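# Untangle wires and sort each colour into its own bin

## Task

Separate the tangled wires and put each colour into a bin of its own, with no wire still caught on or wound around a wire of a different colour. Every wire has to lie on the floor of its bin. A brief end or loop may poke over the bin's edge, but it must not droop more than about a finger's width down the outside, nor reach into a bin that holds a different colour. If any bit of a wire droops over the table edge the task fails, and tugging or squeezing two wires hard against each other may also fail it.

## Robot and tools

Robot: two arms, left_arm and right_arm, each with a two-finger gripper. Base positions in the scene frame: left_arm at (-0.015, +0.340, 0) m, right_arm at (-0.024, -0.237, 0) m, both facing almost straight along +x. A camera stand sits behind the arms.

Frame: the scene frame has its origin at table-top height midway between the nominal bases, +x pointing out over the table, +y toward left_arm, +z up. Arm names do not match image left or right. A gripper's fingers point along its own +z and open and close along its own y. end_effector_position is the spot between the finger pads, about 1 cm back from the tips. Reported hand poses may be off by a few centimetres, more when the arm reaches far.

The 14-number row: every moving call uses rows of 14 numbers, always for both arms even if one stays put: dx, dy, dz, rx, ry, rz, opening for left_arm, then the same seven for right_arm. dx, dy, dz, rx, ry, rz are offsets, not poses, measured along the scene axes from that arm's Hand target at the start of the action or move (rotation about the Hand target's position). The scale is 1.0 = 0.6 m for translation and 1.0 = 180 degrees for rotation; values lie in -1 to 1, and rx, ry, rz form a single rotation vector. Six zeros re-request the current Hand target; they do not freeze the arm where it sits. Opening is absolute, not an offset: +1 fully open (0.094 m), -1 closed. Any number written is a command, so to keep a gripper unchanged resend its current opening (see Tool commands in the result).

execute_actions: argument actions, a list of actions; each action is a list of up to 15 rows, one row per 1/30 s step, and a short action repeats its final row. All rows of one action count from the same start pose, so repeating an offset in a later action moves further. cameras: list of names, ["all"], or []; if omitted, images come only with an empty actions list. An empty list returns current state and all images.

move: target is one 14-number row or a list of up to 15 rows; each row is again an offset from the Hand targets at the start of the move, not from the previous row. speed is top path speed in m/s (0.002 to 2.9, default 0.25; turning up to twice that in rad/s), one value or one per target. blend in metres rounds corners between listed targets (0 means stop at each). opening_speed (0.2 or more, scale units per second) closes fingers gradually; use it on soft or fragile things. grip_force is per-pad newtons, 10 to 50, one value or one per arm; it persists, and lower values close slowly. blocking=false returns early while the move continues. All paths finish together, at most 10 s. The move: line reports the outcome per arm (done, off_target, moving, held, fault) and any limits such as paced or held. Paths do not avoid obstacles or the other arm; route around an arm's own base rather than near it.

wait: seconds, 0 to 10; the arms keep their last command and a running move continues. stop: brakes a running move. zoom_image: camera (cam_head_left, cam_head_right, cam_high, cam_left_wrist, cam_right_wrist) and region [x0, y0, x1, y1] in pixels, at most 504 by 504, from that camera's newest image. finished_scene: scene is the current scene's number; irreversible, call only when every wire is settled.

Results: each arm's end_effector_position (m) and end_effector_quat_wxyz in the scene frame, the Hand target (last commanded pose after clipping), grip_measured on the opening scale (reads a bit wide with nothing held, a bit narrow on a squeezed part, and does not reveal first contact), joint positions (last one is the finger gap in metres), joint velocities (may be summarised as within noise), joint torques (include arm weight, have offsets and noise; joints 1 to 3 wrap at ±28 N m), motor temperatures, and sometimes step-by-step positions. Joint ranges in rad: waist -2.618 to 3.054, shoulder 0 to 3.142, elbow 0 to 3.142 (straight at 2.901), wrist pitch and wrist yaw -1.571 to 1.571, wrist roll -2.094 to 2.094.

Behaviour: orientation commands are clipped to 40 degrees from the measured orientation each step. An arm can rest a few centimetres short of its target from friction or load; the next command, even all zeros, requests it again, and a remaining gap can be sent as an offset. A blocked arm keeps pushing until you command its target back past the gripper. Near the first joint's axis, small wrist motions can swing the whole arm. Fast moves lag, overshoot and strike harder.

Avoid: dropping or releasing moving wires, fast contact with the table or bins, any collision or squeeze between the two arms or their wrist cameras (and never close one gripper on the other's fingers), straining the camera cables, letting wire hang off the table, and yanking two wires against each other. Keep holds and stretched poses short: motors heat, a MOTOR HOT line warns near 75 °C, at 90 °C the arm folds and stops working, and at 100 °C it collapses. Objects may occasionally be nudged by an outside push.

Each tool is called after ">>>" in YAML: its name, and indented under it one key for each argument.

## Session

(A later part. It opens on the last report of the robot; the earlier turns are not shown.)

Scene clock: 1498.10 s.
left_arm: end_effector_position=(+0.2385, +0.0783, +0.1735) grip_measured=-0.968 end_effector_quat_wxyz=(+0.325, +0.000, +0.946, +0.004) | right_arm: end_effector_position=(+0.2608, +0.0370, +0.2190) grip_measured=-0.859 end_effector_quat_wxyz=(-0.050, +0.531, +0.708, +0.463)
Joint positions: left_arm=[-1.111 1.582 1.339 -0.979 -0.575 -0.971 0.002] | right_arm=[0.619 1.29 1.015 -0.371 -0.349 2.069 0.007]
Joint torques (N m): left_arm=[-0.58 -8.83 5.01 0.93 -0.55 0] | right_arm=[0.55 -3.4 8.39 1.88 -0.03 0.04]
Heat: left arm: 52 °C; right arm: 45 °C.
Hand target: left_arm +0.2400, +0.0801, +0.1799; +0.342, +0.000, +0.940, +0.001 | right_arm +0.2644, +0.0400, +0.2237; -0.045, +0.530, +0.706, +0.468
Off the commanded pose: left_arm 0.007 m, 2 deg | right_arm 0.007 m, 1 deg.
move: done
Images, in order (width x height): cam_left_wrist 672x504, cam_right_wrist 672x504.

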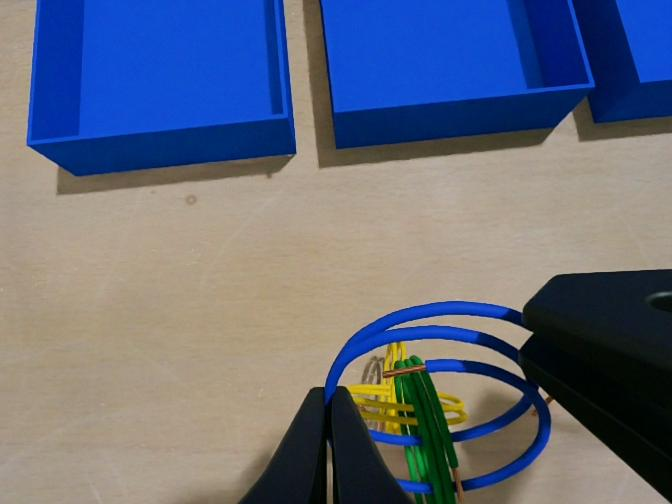

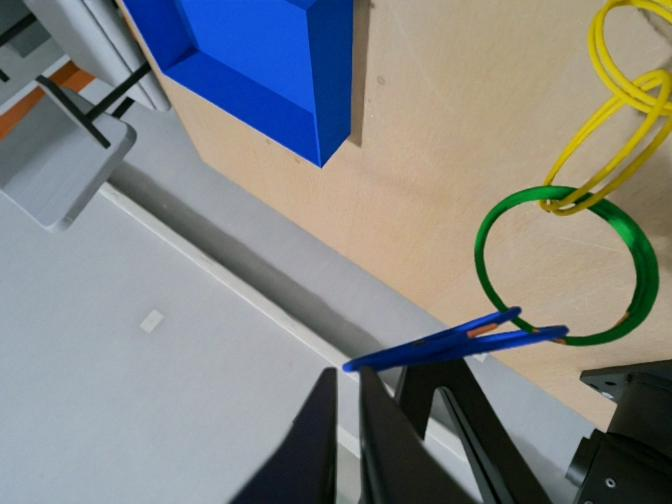

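>>> move:
  target:
    - [0,0,0,0,0,0,-1,-0.012,-0.015,0.01,0,0,0,-0.86]
    - [0,0,0,0,0,0,-1,0.0,0.013,-0.016,0,0,0,-0.86]
  cameras: ["cam_left_wrist","cam_right_wrist"]
  speed: 0.05

>>> zoom_image:
  camera: "cam_left_wrist"
  region: [400, 260, 610, 470]

>>> zoom_image:
  camera: "cam_right_wrist"
  region: [300, 310, 440, 440]

Scene clock: 1525.70 s.
left_arm: end_effector_position=(+0.2389, +0.0785, +0.1738) grip_measured=-0.968 end_effector_quat_wxyz=(+0.326, +0.000, +0.945, +0.004) | right_arm: end_effector_position=(+0.2639, +0.0465, +0.2194) grip_measured=-0.859 end_effector_quat_wxyz=(-0.047, +0.527, +0.706, +0.471)
Joint positions: left_arm=[-1.111 1.582 1.339 -0.979 -0.578 -0.971 0.002] | right_arm=[0.643 1.311 1.015 -0.326 -0.328 2.084 0.007]
Joint torques (N m): left_arm=[-0.72 -8.69 4.94 0.99 -0.51 0.01] | right_arm=[0.57 -3.62 6.42 1.96 -0.04 0.03]
Heat: left arm: 51 °C; right arm: 44 °C.
Hand target: left_arm +0.2400, +0.0801, +0.1800; +0.342, +0.000, +0.940, +0.001 | right_arm +0.2645, +0.0478, +0.2140; -0.045, +0.530, +0.706, +0.468
Off the commanded pose: left_arm 0.006 m, 2 deg | right_arm 0.005 m, 1 deg.
move: done
Images, in order (width x height): cam_left_wrist 672x504, cam_right_wrist 672x504.

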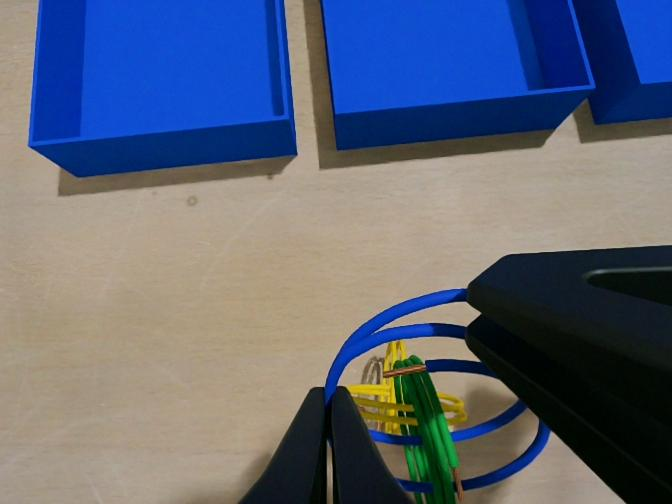

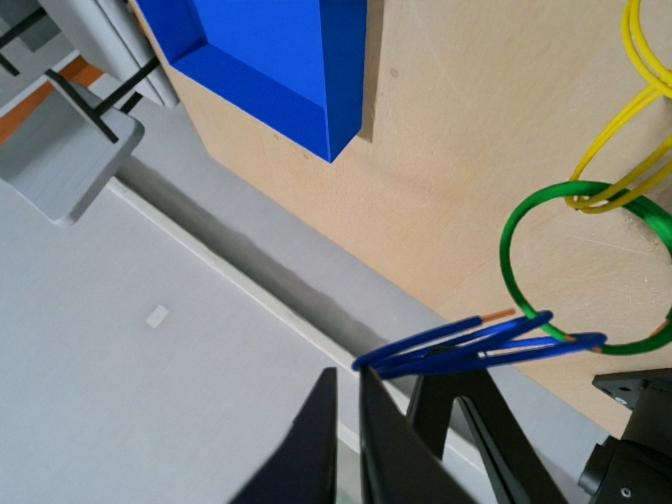

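Scaled by 2.400 from the camera's 672x504 image, which has a finer 960x720 frame.

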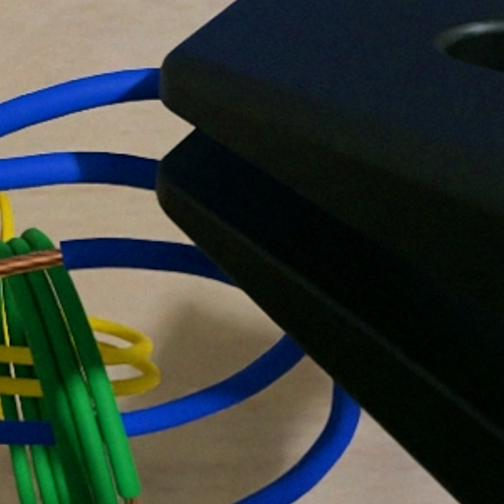

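Scaled by 3.600 from the camera's 672x504 image, which has a finer 960x720 frame.

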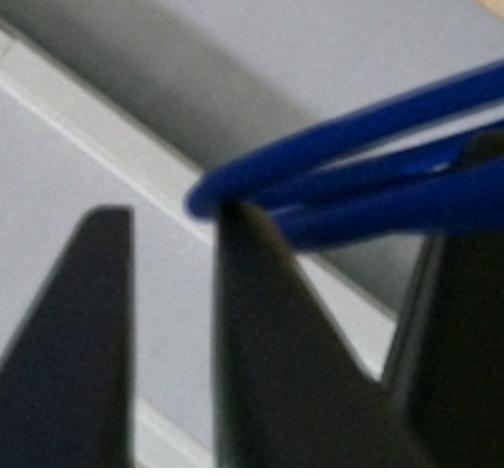

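>>> move:
  target:
    - [0,0,0,0,0,0,-1,-0.011,-0.02,0.016,0,0,0,-0.86]
    - [0,0,0,0,0,0,-1,-0.022,-0.02,0.008,0,0,0,-0.86]
  cameras: ["cam_left_wrist","cam_right_wrist"]
  speed: 0.05

>>> zoom_image:
  camera: "cam_left_wrist"
  region: [400, 260, 610, 470]

>>> zoom_image:
  camera: "cam_right_wrist"
  region: [300, 280, 440, 420]

Scene clock: 1538.17 s.
left_arm: end_effector_position=(+0.2389, +0.0785, +0.1738) grip_measured=-0.968 end_effector_quat_wxyz=(+0.326, +0.000, +0.945, +0.004) | right_arm: end_effector_position=(+0.2572, +0.0378, +0.2196) grip_measured=-0.859 end_effector_quat_wxyz=(-0.046, +0.531, +0.705, +0.468)
Joint positions: left_arm=[-1.111 1.582 1.339 -0.979 -0.578 -0.971 0.002] | right_arm=[0.635 1.272 0.995 -0.355 -0.328 2.084 0.007]
Joint torques (N m): left_arm=[-0.68 -8.73 4.96 0.96 -0.48 -0.02] | right_arm=[0.62 -5.98 5.5 1.81 -0.1 0]
Heat: left arm: 51 °C; right arm: 44 °C.
Hand target: left_arm +0.2400, +0.0801, +0.1799; +0.342, +0.000, +0.940, +0.001 | right_arm +0.2512, +0.0358, +0.2188; -0.045, +0.530, +0.706, +0.468
Off the commanded pose: left_arm 0.006 m, 2 deg | right_arm 0.006 m, 0 deg.
move: done
Images, in order (width x height): cam_left_wrist 672x504, cam_right_wrist 672x504.

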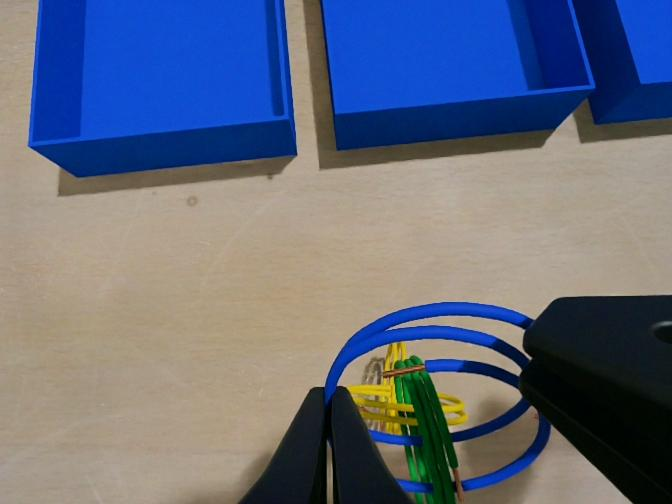

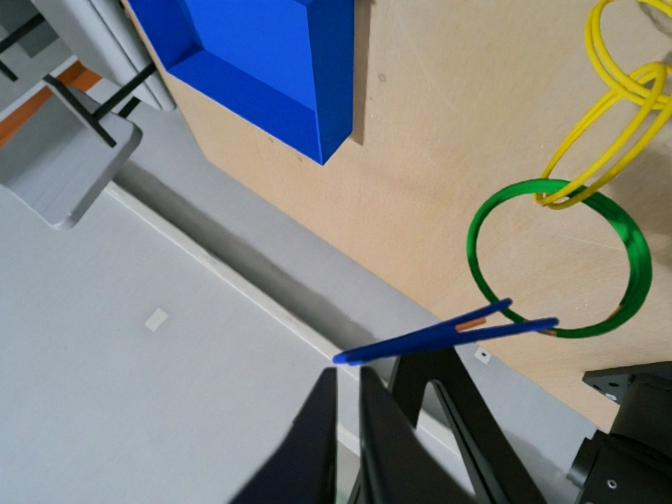

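Scaled by 2.400 from the camera's 672x504 image, which has a finer 960x720 frame.

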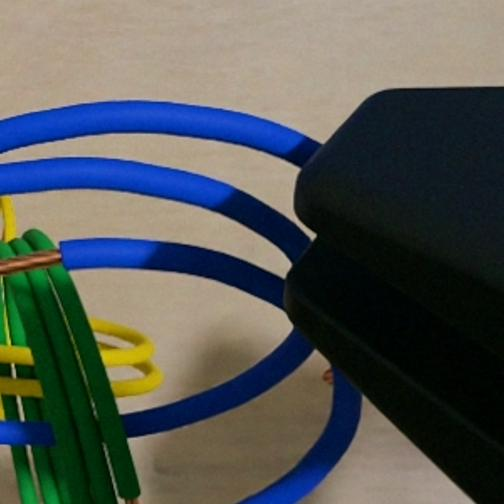

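Scaled by 3.600 from the camera's 672x504 image, which has a finer 960x720 frame.

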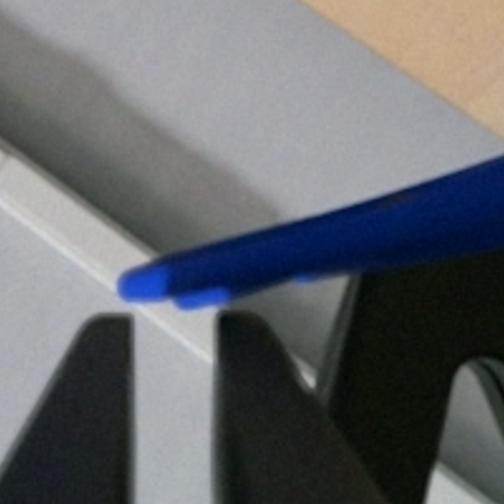

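>>> move:
  target:
    - [0,0,0,0,0,0,-1,-0.015,-0.004,-0.006,0,0,0,-0.86]
    - [0,0,0,0,0,0,-1,-0.002,0.017,-0.024,0,0,0,-0.86]
  cameras: ["cam_left_wrist","cam_right_wrist"]
  speed: 0.05

>>> zoom_image:
  camera: "cam_left_wrist"
  region: [400, 260, 610, 470]

>>> zoom_image:
  camera: "cam_right_wrist"
  region: [280, 310, 440, 470]

Scene clock: 1574.30 s.
left_arm: end_effector_position=(+0.2389, +0.0786, +0.1738) grip_measured=-0.968 end_effector_quat_wxyz=(+0.326, +0.000, +0.945, +0.004) | right_arm: end_effector_position=(+0.2512, +0.0460, +0.2150) grip_measured=-0.859 end_effector_quat_wxyz=(-0.046, +0.524, +0.704, +0.477)
Joint positions: left_arm=[-1.111 1.582 1.339 -0.979 -0.578 -0.971 0.002] | right_arm=[0.671 1.263 0.952 -0.292 -0.306 2.102 0.007]
Joint torques (N m): left_arm=[-0.59 -8.64 4.98 0.93 -0.49 0.05] | right_arm=[0.64 -3.21 5.61 1.94 0 0.03]
Heat: left arm: 51 °C; right arm: 44 °C.
Hand target: left_arm +0.2400, +0.0801, +0.1799; +0.342, +0.000, +0.940, +0.001 | right_arm +0.2501, +0.0459, +0.2044; -0.045, +0.530, +0.706, +0.468
Off the commanded pose: left_arm 0.006 m, 2 deg | right_arm 0.011 m, 1 deg.
move: off_target (right_arm)
Images, in order (width x height): cam_left_wrist 672x504, cam_right_wrist 672x504.

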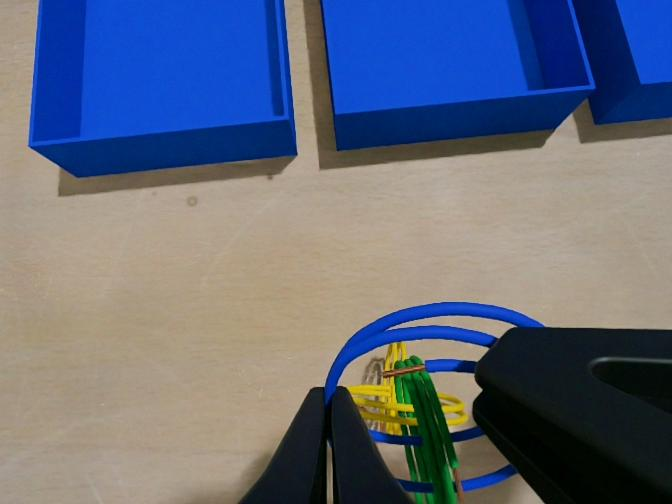

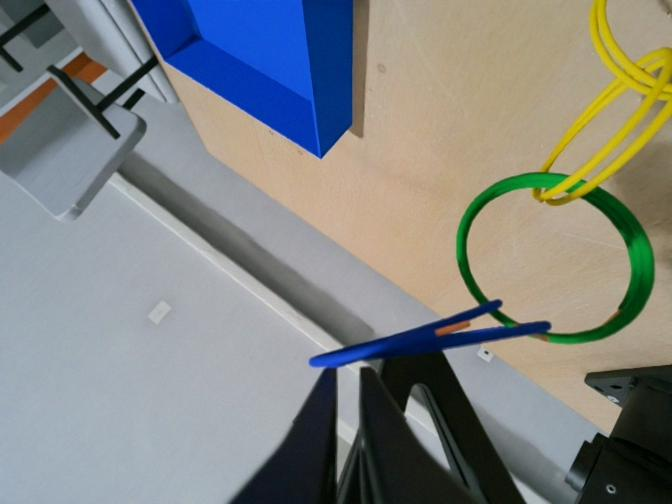

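Scaled by 2.400 from the camera's 672x504 image, which has a finer 960x720 frame.

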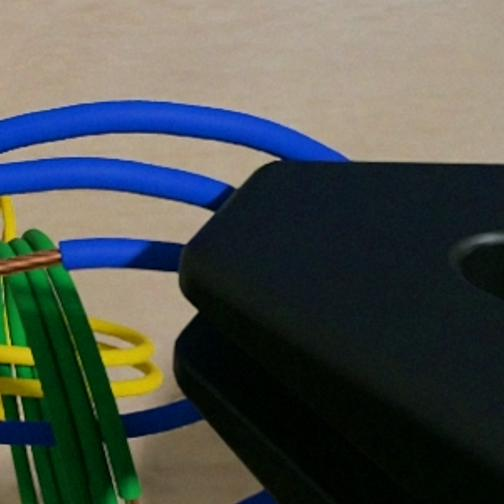

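Scaled by 3.150 from the camera's 672x504 image, which has a finer 960x720 frame.

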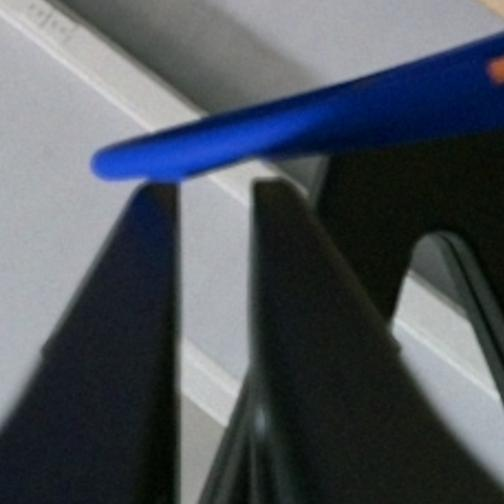

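>>> zoom_image:
  camera: "cam_right_wrist"
  region: [300, 330, 420, 400]

>>> zoom_image:
  camera: "cam_left_wrist"
  region: [430, 320, 560, 450]

Scaled by 4.200 from the camera's 672x504 image, which has a finer 960x720 frame.

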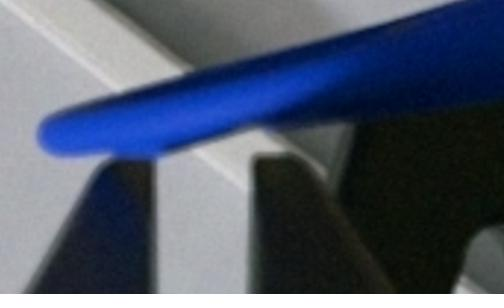

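Scaled by 3.877 from the camera's 672x504 image, which has a finer 960x720 frame.

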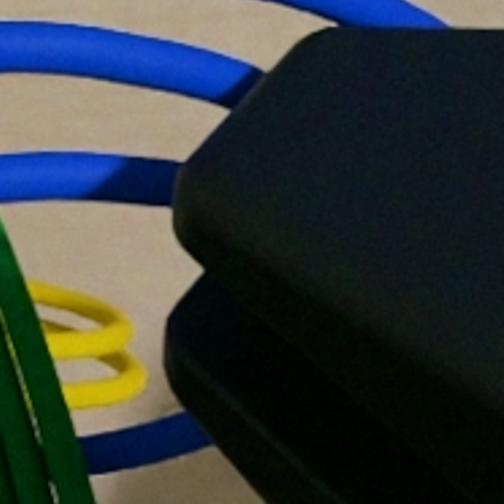

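>>> move:
  target: [0,0,0,0,0,0,-1,0.006,0.0095,-0.012,0,0,0,-0.86]
  cameras: ["cam_left_wrist","cam_right_wrist"]
  speed: 0.05

>>> zoom_image:
  camera: "cam_left_wrist"
  region: [380, 280, 560, 460]

>>> zoom_image:
  camera: "cam_right_wrist"
  region: [280, 310, 440, 440]

Scene clock: 1627.23 s.
left_arm: end_effector_position=(+0.2392, +0.0788, +0.1740) grip_measured=-0.968 end_effector_quat_wxyz=(+0.327, +0.000, +0.945, +0.005) | right_arm: end_effector_position=(+0.2562, +0.0498, +0.2080) grip_measured=-0.859 end_effector_quat_wxyz=(-0.043, +0.526, +0.703, +0.476)
Joint positions: left_arm=[-1.111 1.582 1.339 -0.979 -0.58 -0.971 0.002] | right_arm=[0.676 1.29 0.945 -0.258 -0.295 2.104 0.007]
Joint torques (N m): left_arm=[-0.65 -8.79 4.9 0.98 -0.47 0.03] | right_arm=[0.88 -3.25 5.53 2.01 -0.08 0.04]
Heat: left arm: 50 °C; right arm: 43 °C.
Hand target: left_arm +0.2400, +0.0801, +0.1799; +0.342, +0.000, +0.940, +0.001 | right_arm +0.2536, +0.0517, +0.1973; -0.045, +0.530, +0.706, +0.468
Off the commanded pose: left_arm 0.006 m, 2 deg | right_arm 0.011 m, 1 deg.
joint sent to its limit (right arm) — joint 6 (wrist roll), upper limit. The joint targets still meet the commanded pose.
move: off_target (right_arm)
Images, in order (width x height): cam_left_wrist 672x504, cam_right_wrist 672x504.

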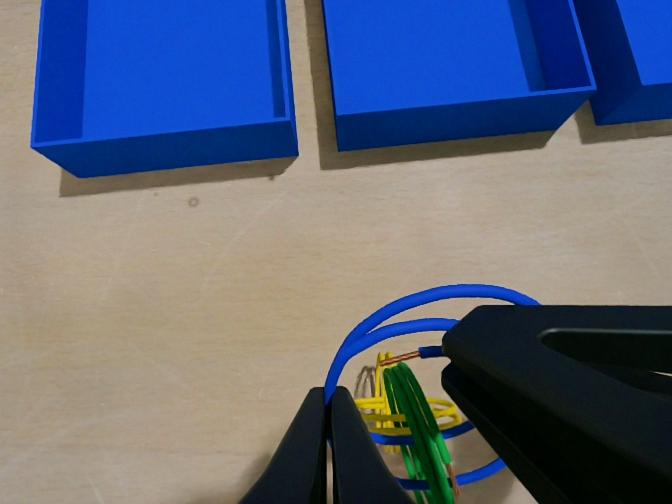

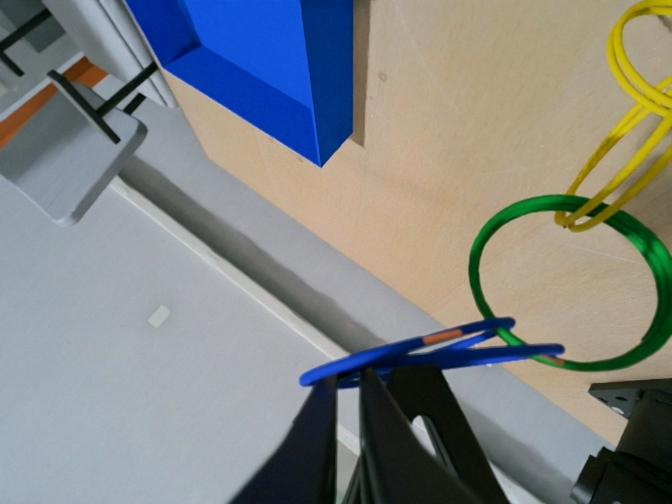

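Scaled by 2.800 from the camera's 672x504 image, which has a finer 960x720 frame.

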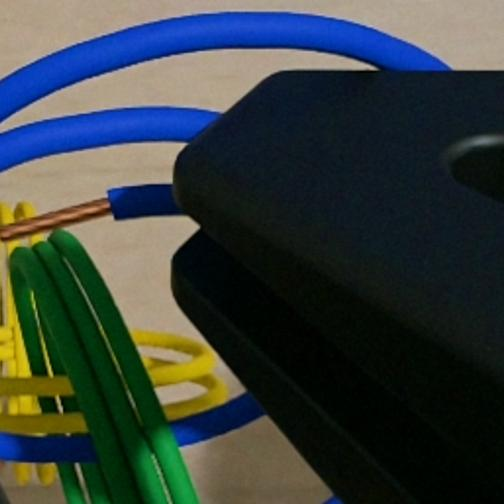

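Scaled by 3.150 from the camera's 672x504 image, which has a finer 960x720 frame.

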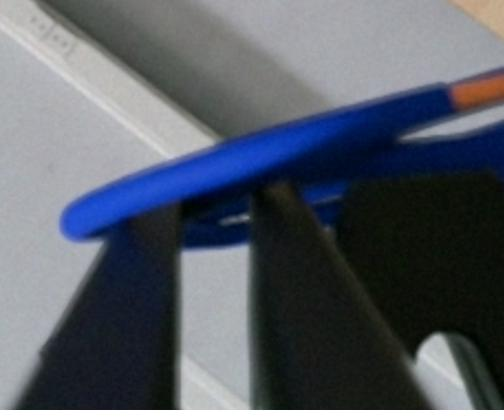

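>>> move:
  target: [0,0,0,0,0,0,-1,0.0,0.0,0.006,0,0,0,-1]
  cameras: ["cam_left_wrist","cam_right_wrist"]
  opening_speed: 0.2
  speed: 0.05

>>> zoom_image:
  camera: "cam_left_wrist"
  region: [380, 280, 560, 460]

>>> zoom_image:
  camera: "cam_right_wrist"
  region: [280, 310, 440, 440]

Scene clock: 1641.00 s.
left_arm: end_effector_position=(+0.2390, +0.0793, +0.1732) grip_measured=-0.968 end_effector_quat_wxyz=(+0.327, +0.001, +0.945, +0.006) | right_arm: end_effector_position=(+0.2574, +0.0493, +0.2083) grip_measured=-0.986 end_effector_quat_wxyz=(-0.040, +0.528, +0.702, +0.477)
Joint positions: left_arm=[-1.111 1.582 1.337 -0.979 -0.581 -0.969 0.002] | right_arm=[0.676 1.29 0.945 -0.256 -0.288 2.106 0.001]
Joint torques (N m): left_arm=[-0.65 -8.79 5 0.96 -0.46 0.01] | right_arm=[0.87 -3.38 6.57 1.8 -0.14 0.01]
Heat: left arm: 50 °C; right arm: 44 °C.
Hand target: left_arm +0.2400, +0.0801, +0.1799; +0.342, +0.000, +0.940, +0.001 | right_arm +0.2536, +0.0517, +0.2008; -0.045, +0.530, +0.706, +0.468
Off the commanded pose: left_arm 0.007 m, 2 deg | right_arm 0.009 m, 1 deg.
joint sent to its limit (right arm) — joint 6 (wrist roll), upper limit. The joint targets still meet the commanded pose.
move: done
Images, in order (width x height): cam_left_wrist 672x504, cam_right_wrist 672x504.

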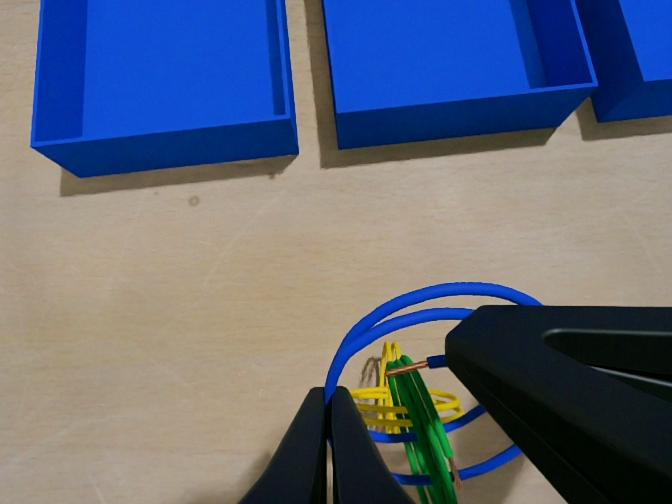

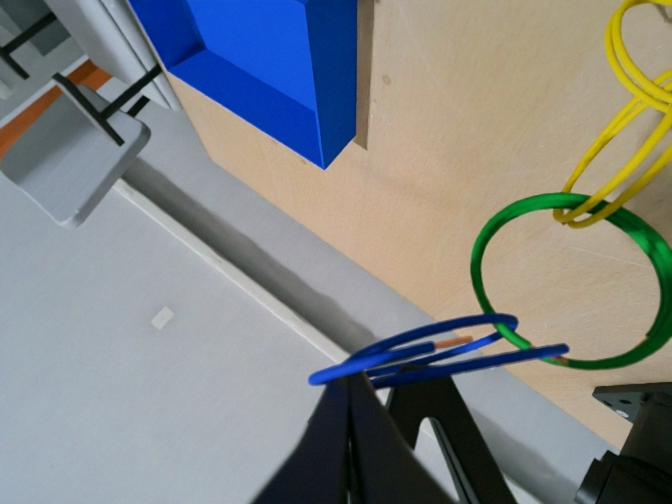

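Scaled by 2.800 from the camera's 672x504 image, which has a finer 960x720 frame.

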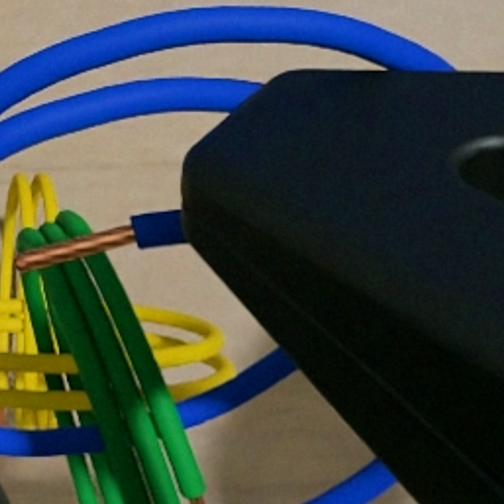

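Scaled by 3.150 from the camera's 672x504 image, which has a finer 960x720 frame.

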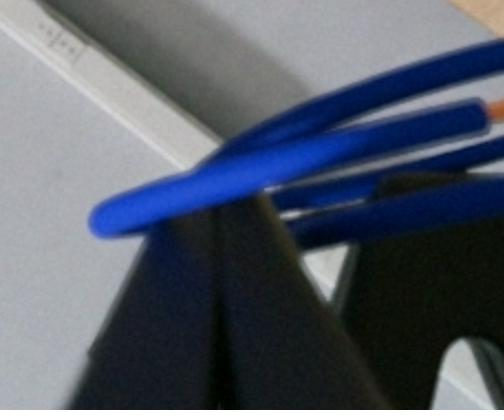

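>>> move:
  target: [0,0,0,0,0,0,-1,0.0,-0.03,0.05,0,0,0,-1]
  cameras: ["cam_left_wrist","cam_right_wrist"]
  speed: 0.04

>>> zoom_image:
  camera: "cam_left_wrist"
  region: [320, 250, 600, 500]

Scene clock: 1652.60 s.
left_arm: end_effector_position=(+0.2390, +0.0792, +0.1732) grip_measured=-0.968 end_effector_quat_wxyz=(+0.327, +0.002, +0.945, +0.006) | right_arm: end_effector_position=(+0.2525, +0.0339, +0.2101) grip_measured=-0.986 end_effector_quat_wxyz=(-0.048, +0.541, +0.709, +0.450)
Joint positions: left_arm=[-1.111 1.582 1.337 -0.978 -0.581 -0.968 0.001] | right_arm=[0.638 1.27 0.989 -0.389 -0.32 2.085 0.001]
Joint torques (N m): left_arm=[-0.68 -8.7 5.27 0.92 -0.44 0.03] | right_arm=[-0.54 -5.74 9.96 1.62 -0.31 -0.1]
Heat: left arm: 50 °C; right arm: 45 °C.
Hand target: left_arm +0.2400, +0.0801, +0.1799; +0.342, +0.000, +0.940, +0.001 | right_arm +0.2536, +0.0337, +0.2308; -0.045, +0.530, +0.706, +0.468
Off the commanded pose: left_arm 0.007 m, 2 deg | right_arm 0.021 m, 2 deg.
move: off_target (right_arm)
Images, in order (width x height): cam_left_wrist 672x504, cam_right_wrist 672x504.

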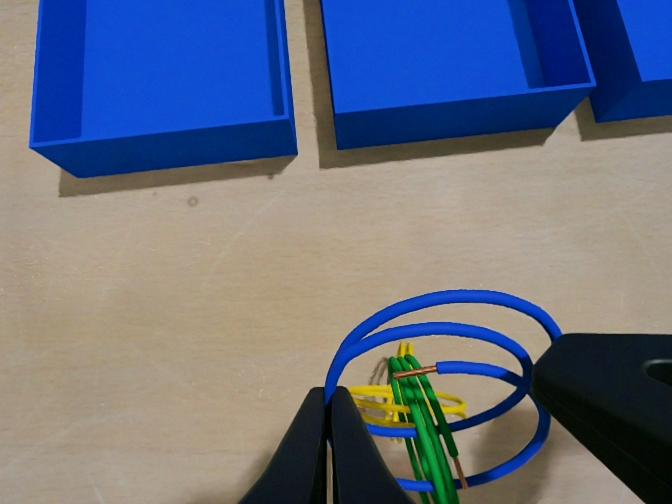

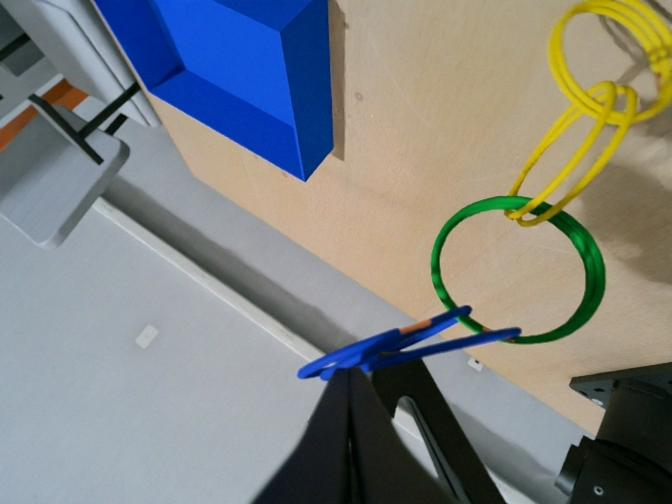

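Scaled by 1.800 from the camera's 672x504 image, which has a finer 960x720 frame.

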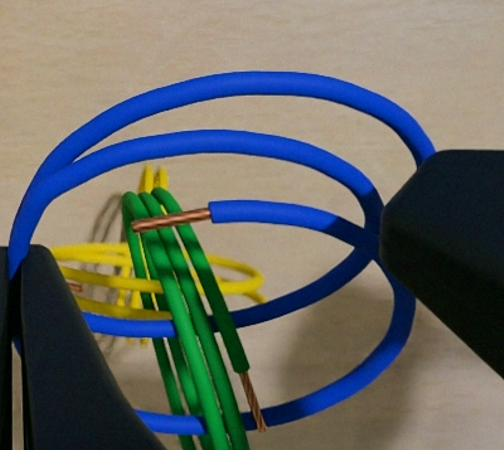

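>>> move:
  target:
    - [0,0,0,0,0,0,-1,-0.007,-0.02,-0.012,0,0,0,-0.84]
    - [0,0,0,0,0,0,-1,-0.007,-0.02,-0.014,0,0,0,-0.84]
  cameras: ["cam_left_wrist","cam_right_wrist"]
  speed: 0.05

>>> zoom_image:
  camera: "cam_right_wrist"
  region: [280, 290, 440, 420]

>>> zoom_image:
  camera: "cam_left_wrist"
  region: [380, 280, 600, 460]

Scene clock: 1674.43 s.
left_arm: end_effector_position=(+0.2390, +0.0792, +0.1732) grip_measured=-0.968 end_effector_quat_wxyz=(+0.327, +0.002, +0.945, +0.006) | right_arm: end_effector_position=(+0.2543, +0.0258, +0.2246) grip_measured=-0.841 end_effector_quat_wxyz=(-0.043, +0.532, +0.704, +0.469)
Joint positions: left_arm=[-1.111 1.582 1.337 -0.978 -0.581 -0.968 0.001] | right_arm=[0.607 1.232 0.989 -0.39 -0.344 2.066 0.007]
Joint torques (N m): left_arm=[-0.55 -8.8 5.07 0.93 -0.41 0.01] | right_arm=[-0.53 -5.44 5.41 1.77 -0.31 -0.1]
Motor temperatures (°C): left_arm=[33 50 47 35 33 33 39] | right_arm=[31 37 50 43 34 32 34]
Heat: left arm: 50 °C; right arm: 50 °C.
Hand target: left_arm +0.2400, +0.0801, +0.1799; +0.342, +0.000, +0.940, +0.001 | right_arm +0.2494, +0.0217, +0.2224; -0.045, +0.530, +0.706, +0.468
Off the commanded pose: left_arm 0.007 m, 2 deg | right_arm 0.007 m, 0 deg.
move: done
Images, in order (width x height): cam_left_wrist 672x504, cam_right_wrist 672x504.

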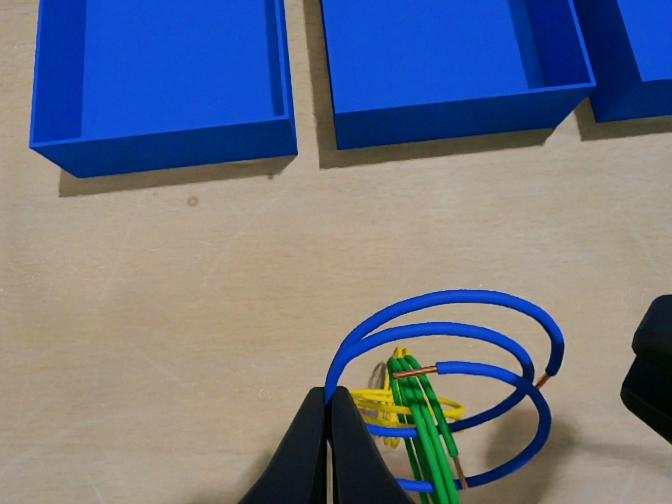

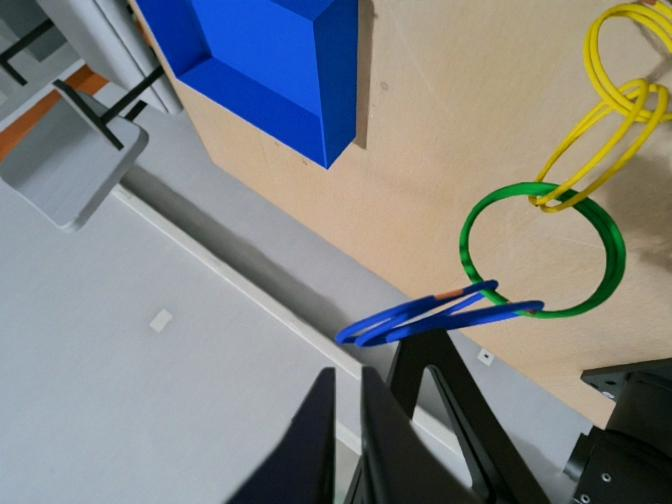

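Scaled by 3.150 from the camera's 672x504 image, which has a finer 960x720 frame.

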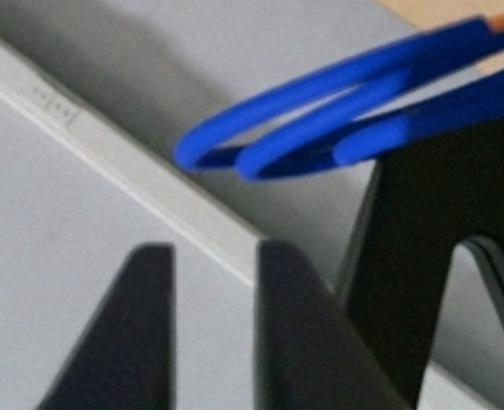

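Scaled by 2.291 from the camera's 672x504 image, which has a finer 960x720 frame.

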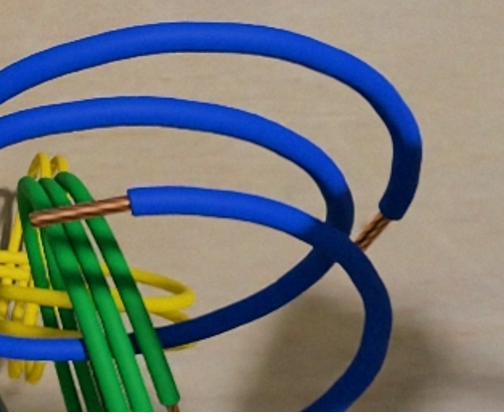

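>>> move:
  target:
    - [0,0,0,0,0,0,-1,-0.009,0.003,-0.01,0,0,0,-0.84]
    - [0,0,0,0,0,0,-1,0.008,0.032,-0.035,0,0,0,-0.84]
  cameras: ["cam_left_wrist","cam_right_wrist"]
  speed: 0.05

>>> zoom_image:
  camera: "cam_right_wrist"
  region: [280, 290, 440, 420]

>>> zoom_image:
  camera: "cam_left_wrist"
  region: [380, 280, 600, 460]

Scene clock: 1698.93 s.
left_arm: end_effector_position=(+0.2390, +0.0792, +0.1732) grip_measured=-0.968 end_effector_quat_wxyz=(+0.327, +0.002, +0.945, +0.006) | right_arm: end_effector_position=(+0.2553, +0.0411, +0.2113) grip_measured=-0.841 end_effector_quat_wxyz=(-0.046, +0.524, +0.704, +0.476)
Joint positions: left_arm=[-1.111 1.582 1.337 -0.978 -0.581 -0.968 0.001] | right_arm=[0.645 1.266 0.942 -0.285 -0.328 2.085 0.007]
Joint torques (N m): left_arm=[-0.65 -8.66 5.19 0.94 -0.45 -0.01] | right_arm=[0.58 -3.32 5.65 1.92 -0.01 0.04]
Heat: left arm: 50 °C; right arm: 46 °C.
Hand target: left_arm +0.2400, +0.0801, +0.1799; +0.342, +0.000, +0.940, +0.001 | right_arm +0.2543, +0.0409, +0.2014; -0.045, +0.530, +0.706, +0.468
Off the commanded pose: left_arm 0.007 m, 2 deg | right_arm 0.010 m, 1 deg.
move: done
Images, in order (width x height): cam_left_wrist 672x504, cam_right_wrist 672x504.

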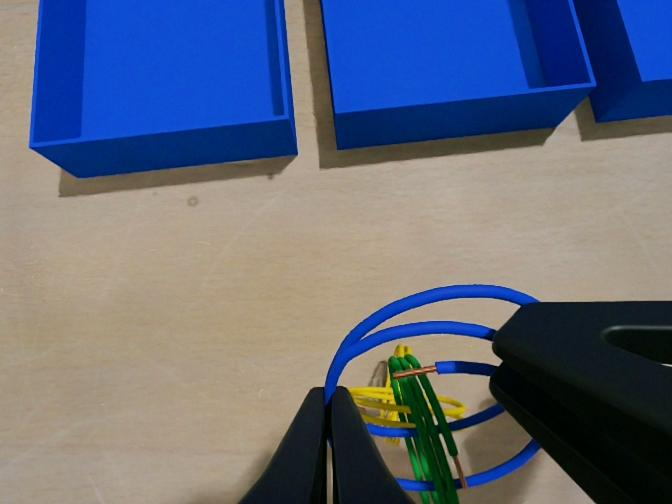

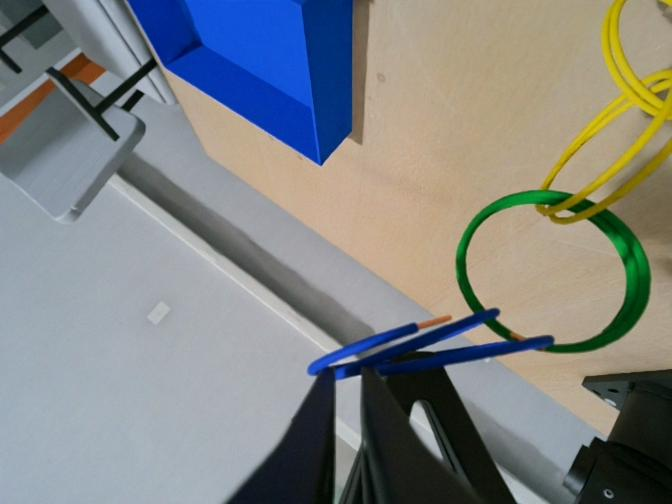

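Scaled by 3.150 from the camera's 672x504 image, which has a finer 960x720 frame.

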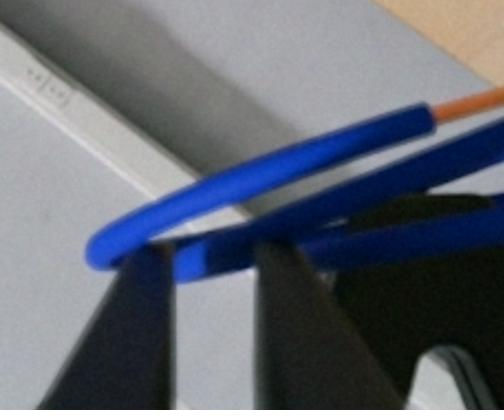

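Scaled by 2.291 from the camera's 672x504 image, which has a finer 960x720 frame.

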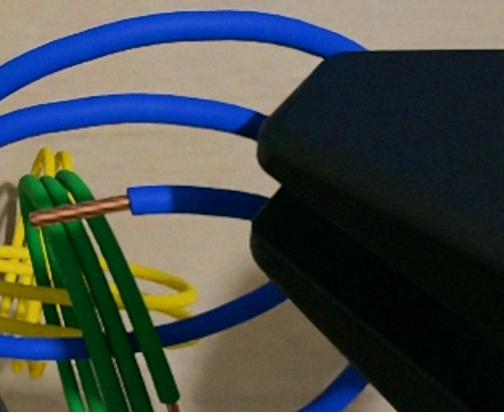

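>>> move:
  target:
    - [0,0,0,0,0,0,-1,0.007,0.011,-0.009,0,0,0,-0.84]
    - [0,0,0,0,0,0,-1,0.007,0.011,-0.009,0,0,0,-1]
  cameras: ["cam_left_wrist","cam_right_wrist"]
  speed: 0.05
  opening_speed: 0.3

>>> zoom_image:
  camera: "cam_right_wrist"
  region: [280, 290, 440, 420]

>>> zoom_image:
  camera: "cam_left_wrist"
  region: [380, 280, 600, 460]

Scene clock: 1712.50 s.
left_arm: end_effector_position=(+0.2390, +0.0792, +0.1732) grip_measured=-0.970 end_effector_quat_wxyz=(+0.327, +0.002, +0.945, +0.006) | right_arm: end_effector_position=(+0.2611, +0.0472, +0.2076) grip_measured=-0.984 end_effector_quat_wxyz=(-0.042, +0.524, +0.702, +0.480)
Joint positions: left_arm=[-1.111 1.582 1.337 -0.978 -0.581 -0.968 0.001] | right_arm=[0.655 1.296 0.942 -0.245 -0.313 2.093 0.001]
Joint torques (N m): left_arm=[-0.59 -8.79 5.14 0.92 -0.55 -0.01] | right_arm=[0.64 -3.38 5.72 1.87 -0.08 0.02]
Motor temperatures (°C): left_arm=[33 50 47 36 33 33 39] | right_arm=[31 36 45 44 34 32 34]
Heat: left arm: 50 °C; right arm: 45 °C.
Hand target: left_arm +0.2400, +0.0801, +0.1799; +0.342, +0.000, +0.940, +0.001 | right_arm +0.2585, +0.0475, +0.1961; -0.045, +0.530, +0.706, +0.468
Off the commanded pose: left_arm 0.007 m, 2 deg | right_arm 0.012 m, 2 deg.
move: off_target (right_arm); target 2's new opening was sent with right_arm's hand 0.011 m and 1 deg from that target
Images, in order (width x height): cam_left_wrist 672x504, cam_right_wrist 672x504.

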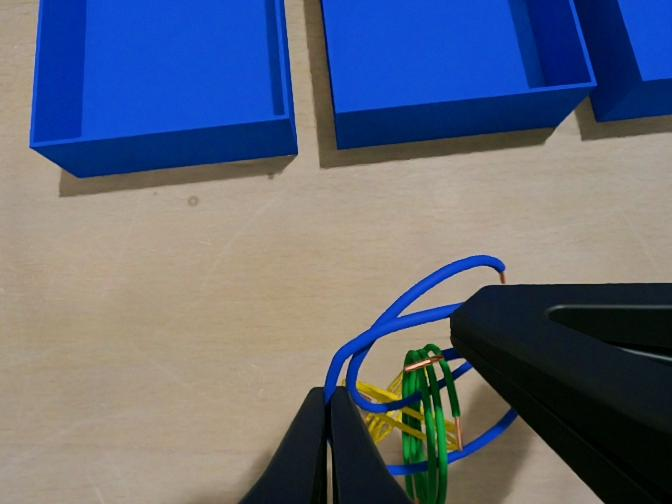

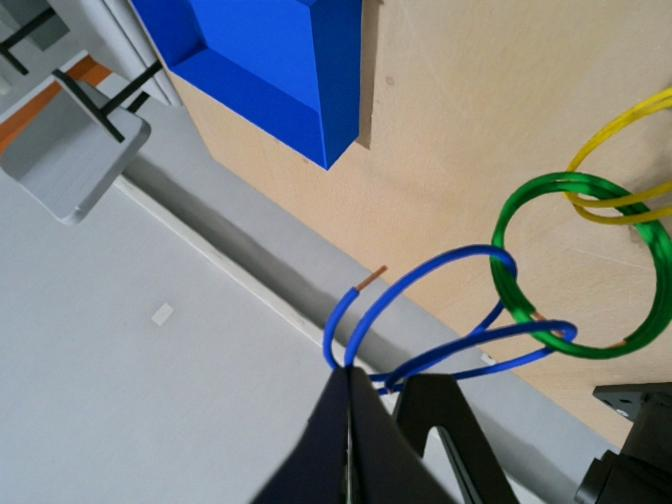

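Scaled by 3.150 from the camera's 672x504 image, which has a finer 960x720 frame.

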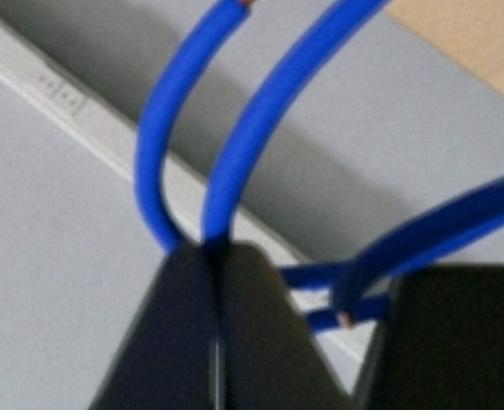

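Scaled by 2.291 from the camera's 672x504 image, which has a finer 960x720 frame.

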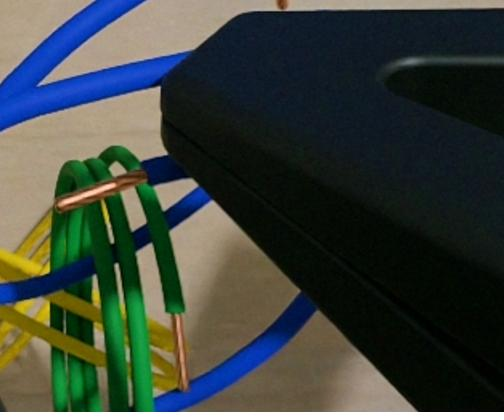

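>>> move:
  target: [0,0,0,0,0,0,-1,0.0,-0.03,0.03,0,0,0,-1]
  cameras: ["cam_left_wrist","cam_right_wrist"]
  speed: 0.03

>>> zoom_image:
  camera: "cam_left_wrist"
  region: [320, 250, 600, 500]

Scene clock: 1721.47 s.
left_arm: end_effector_position=(+0.2394, +0.0755, +0.1740) grip_measured=-0.970 end_effector_quat_wxyz=(+0.328, +0.001, +0.945, -0.001) | right_arm: end_effector_position=(+0.2573, +0.0340, +0.2006) grip_measured=-0.984 end_effector_quat_wxyz=(-0.052, +0.533, +0.708, +0.460)
Joint positions: left_arm=[-1.113 1.582 1.337 -0.963 -0.577 -0.968 0.001] | right_arm=[0.618 1.281 0.942 -0.316 -0.35 2.071 0.001]
Joint torques (N m): left_arm=[-0.32 -8.98 5.05 0.78 -0.51 -0.03] | right_arm=[-0.88 -5.97 8.88 1.51 -0.19 -0.11]
Heat: left arm: 50 °C; right arm: 44 °C.
Hand target: left_arm +0.2399, +0.0801, +0.1799; +0.342, +0.000, +0.940, +0.001 | right_arm +0.2585, +0.0295, +0.2140; -0.045, +0.530, +0.706, +0.468
Off the commanded pose: left_arm 0.008 m, 2 deg | right_arm 0.014 m, 1 deg.
move: off_target (right_arm)
Images, in order (width x height): cam_left_wrist 672x504, cam_right_wrist 672x504.

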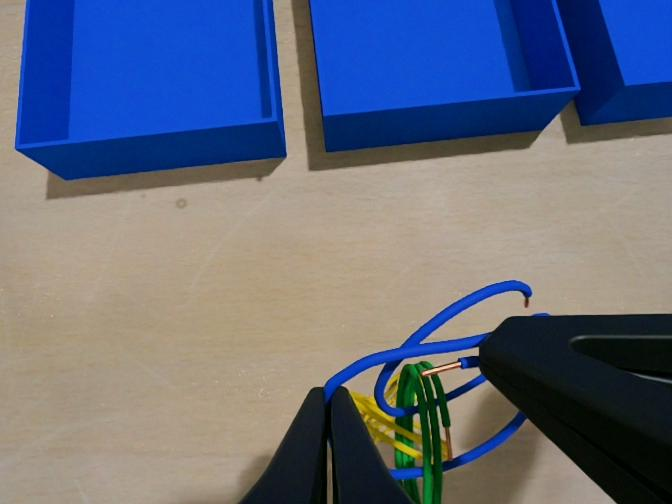

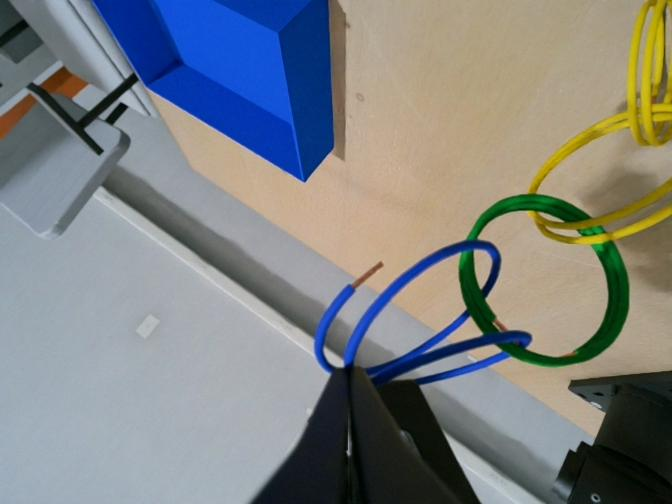

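Scaled by 1.800 from the camera's 672x504 image, which has a finer 960x720 frame.

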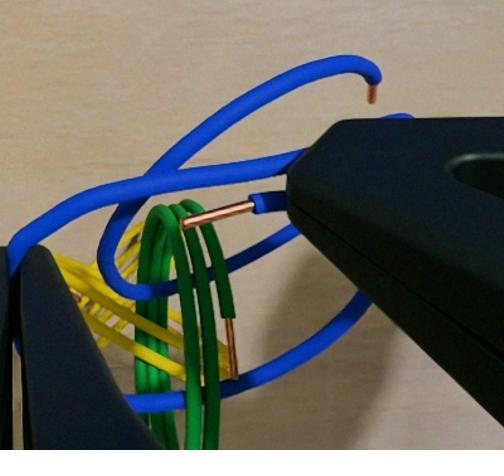

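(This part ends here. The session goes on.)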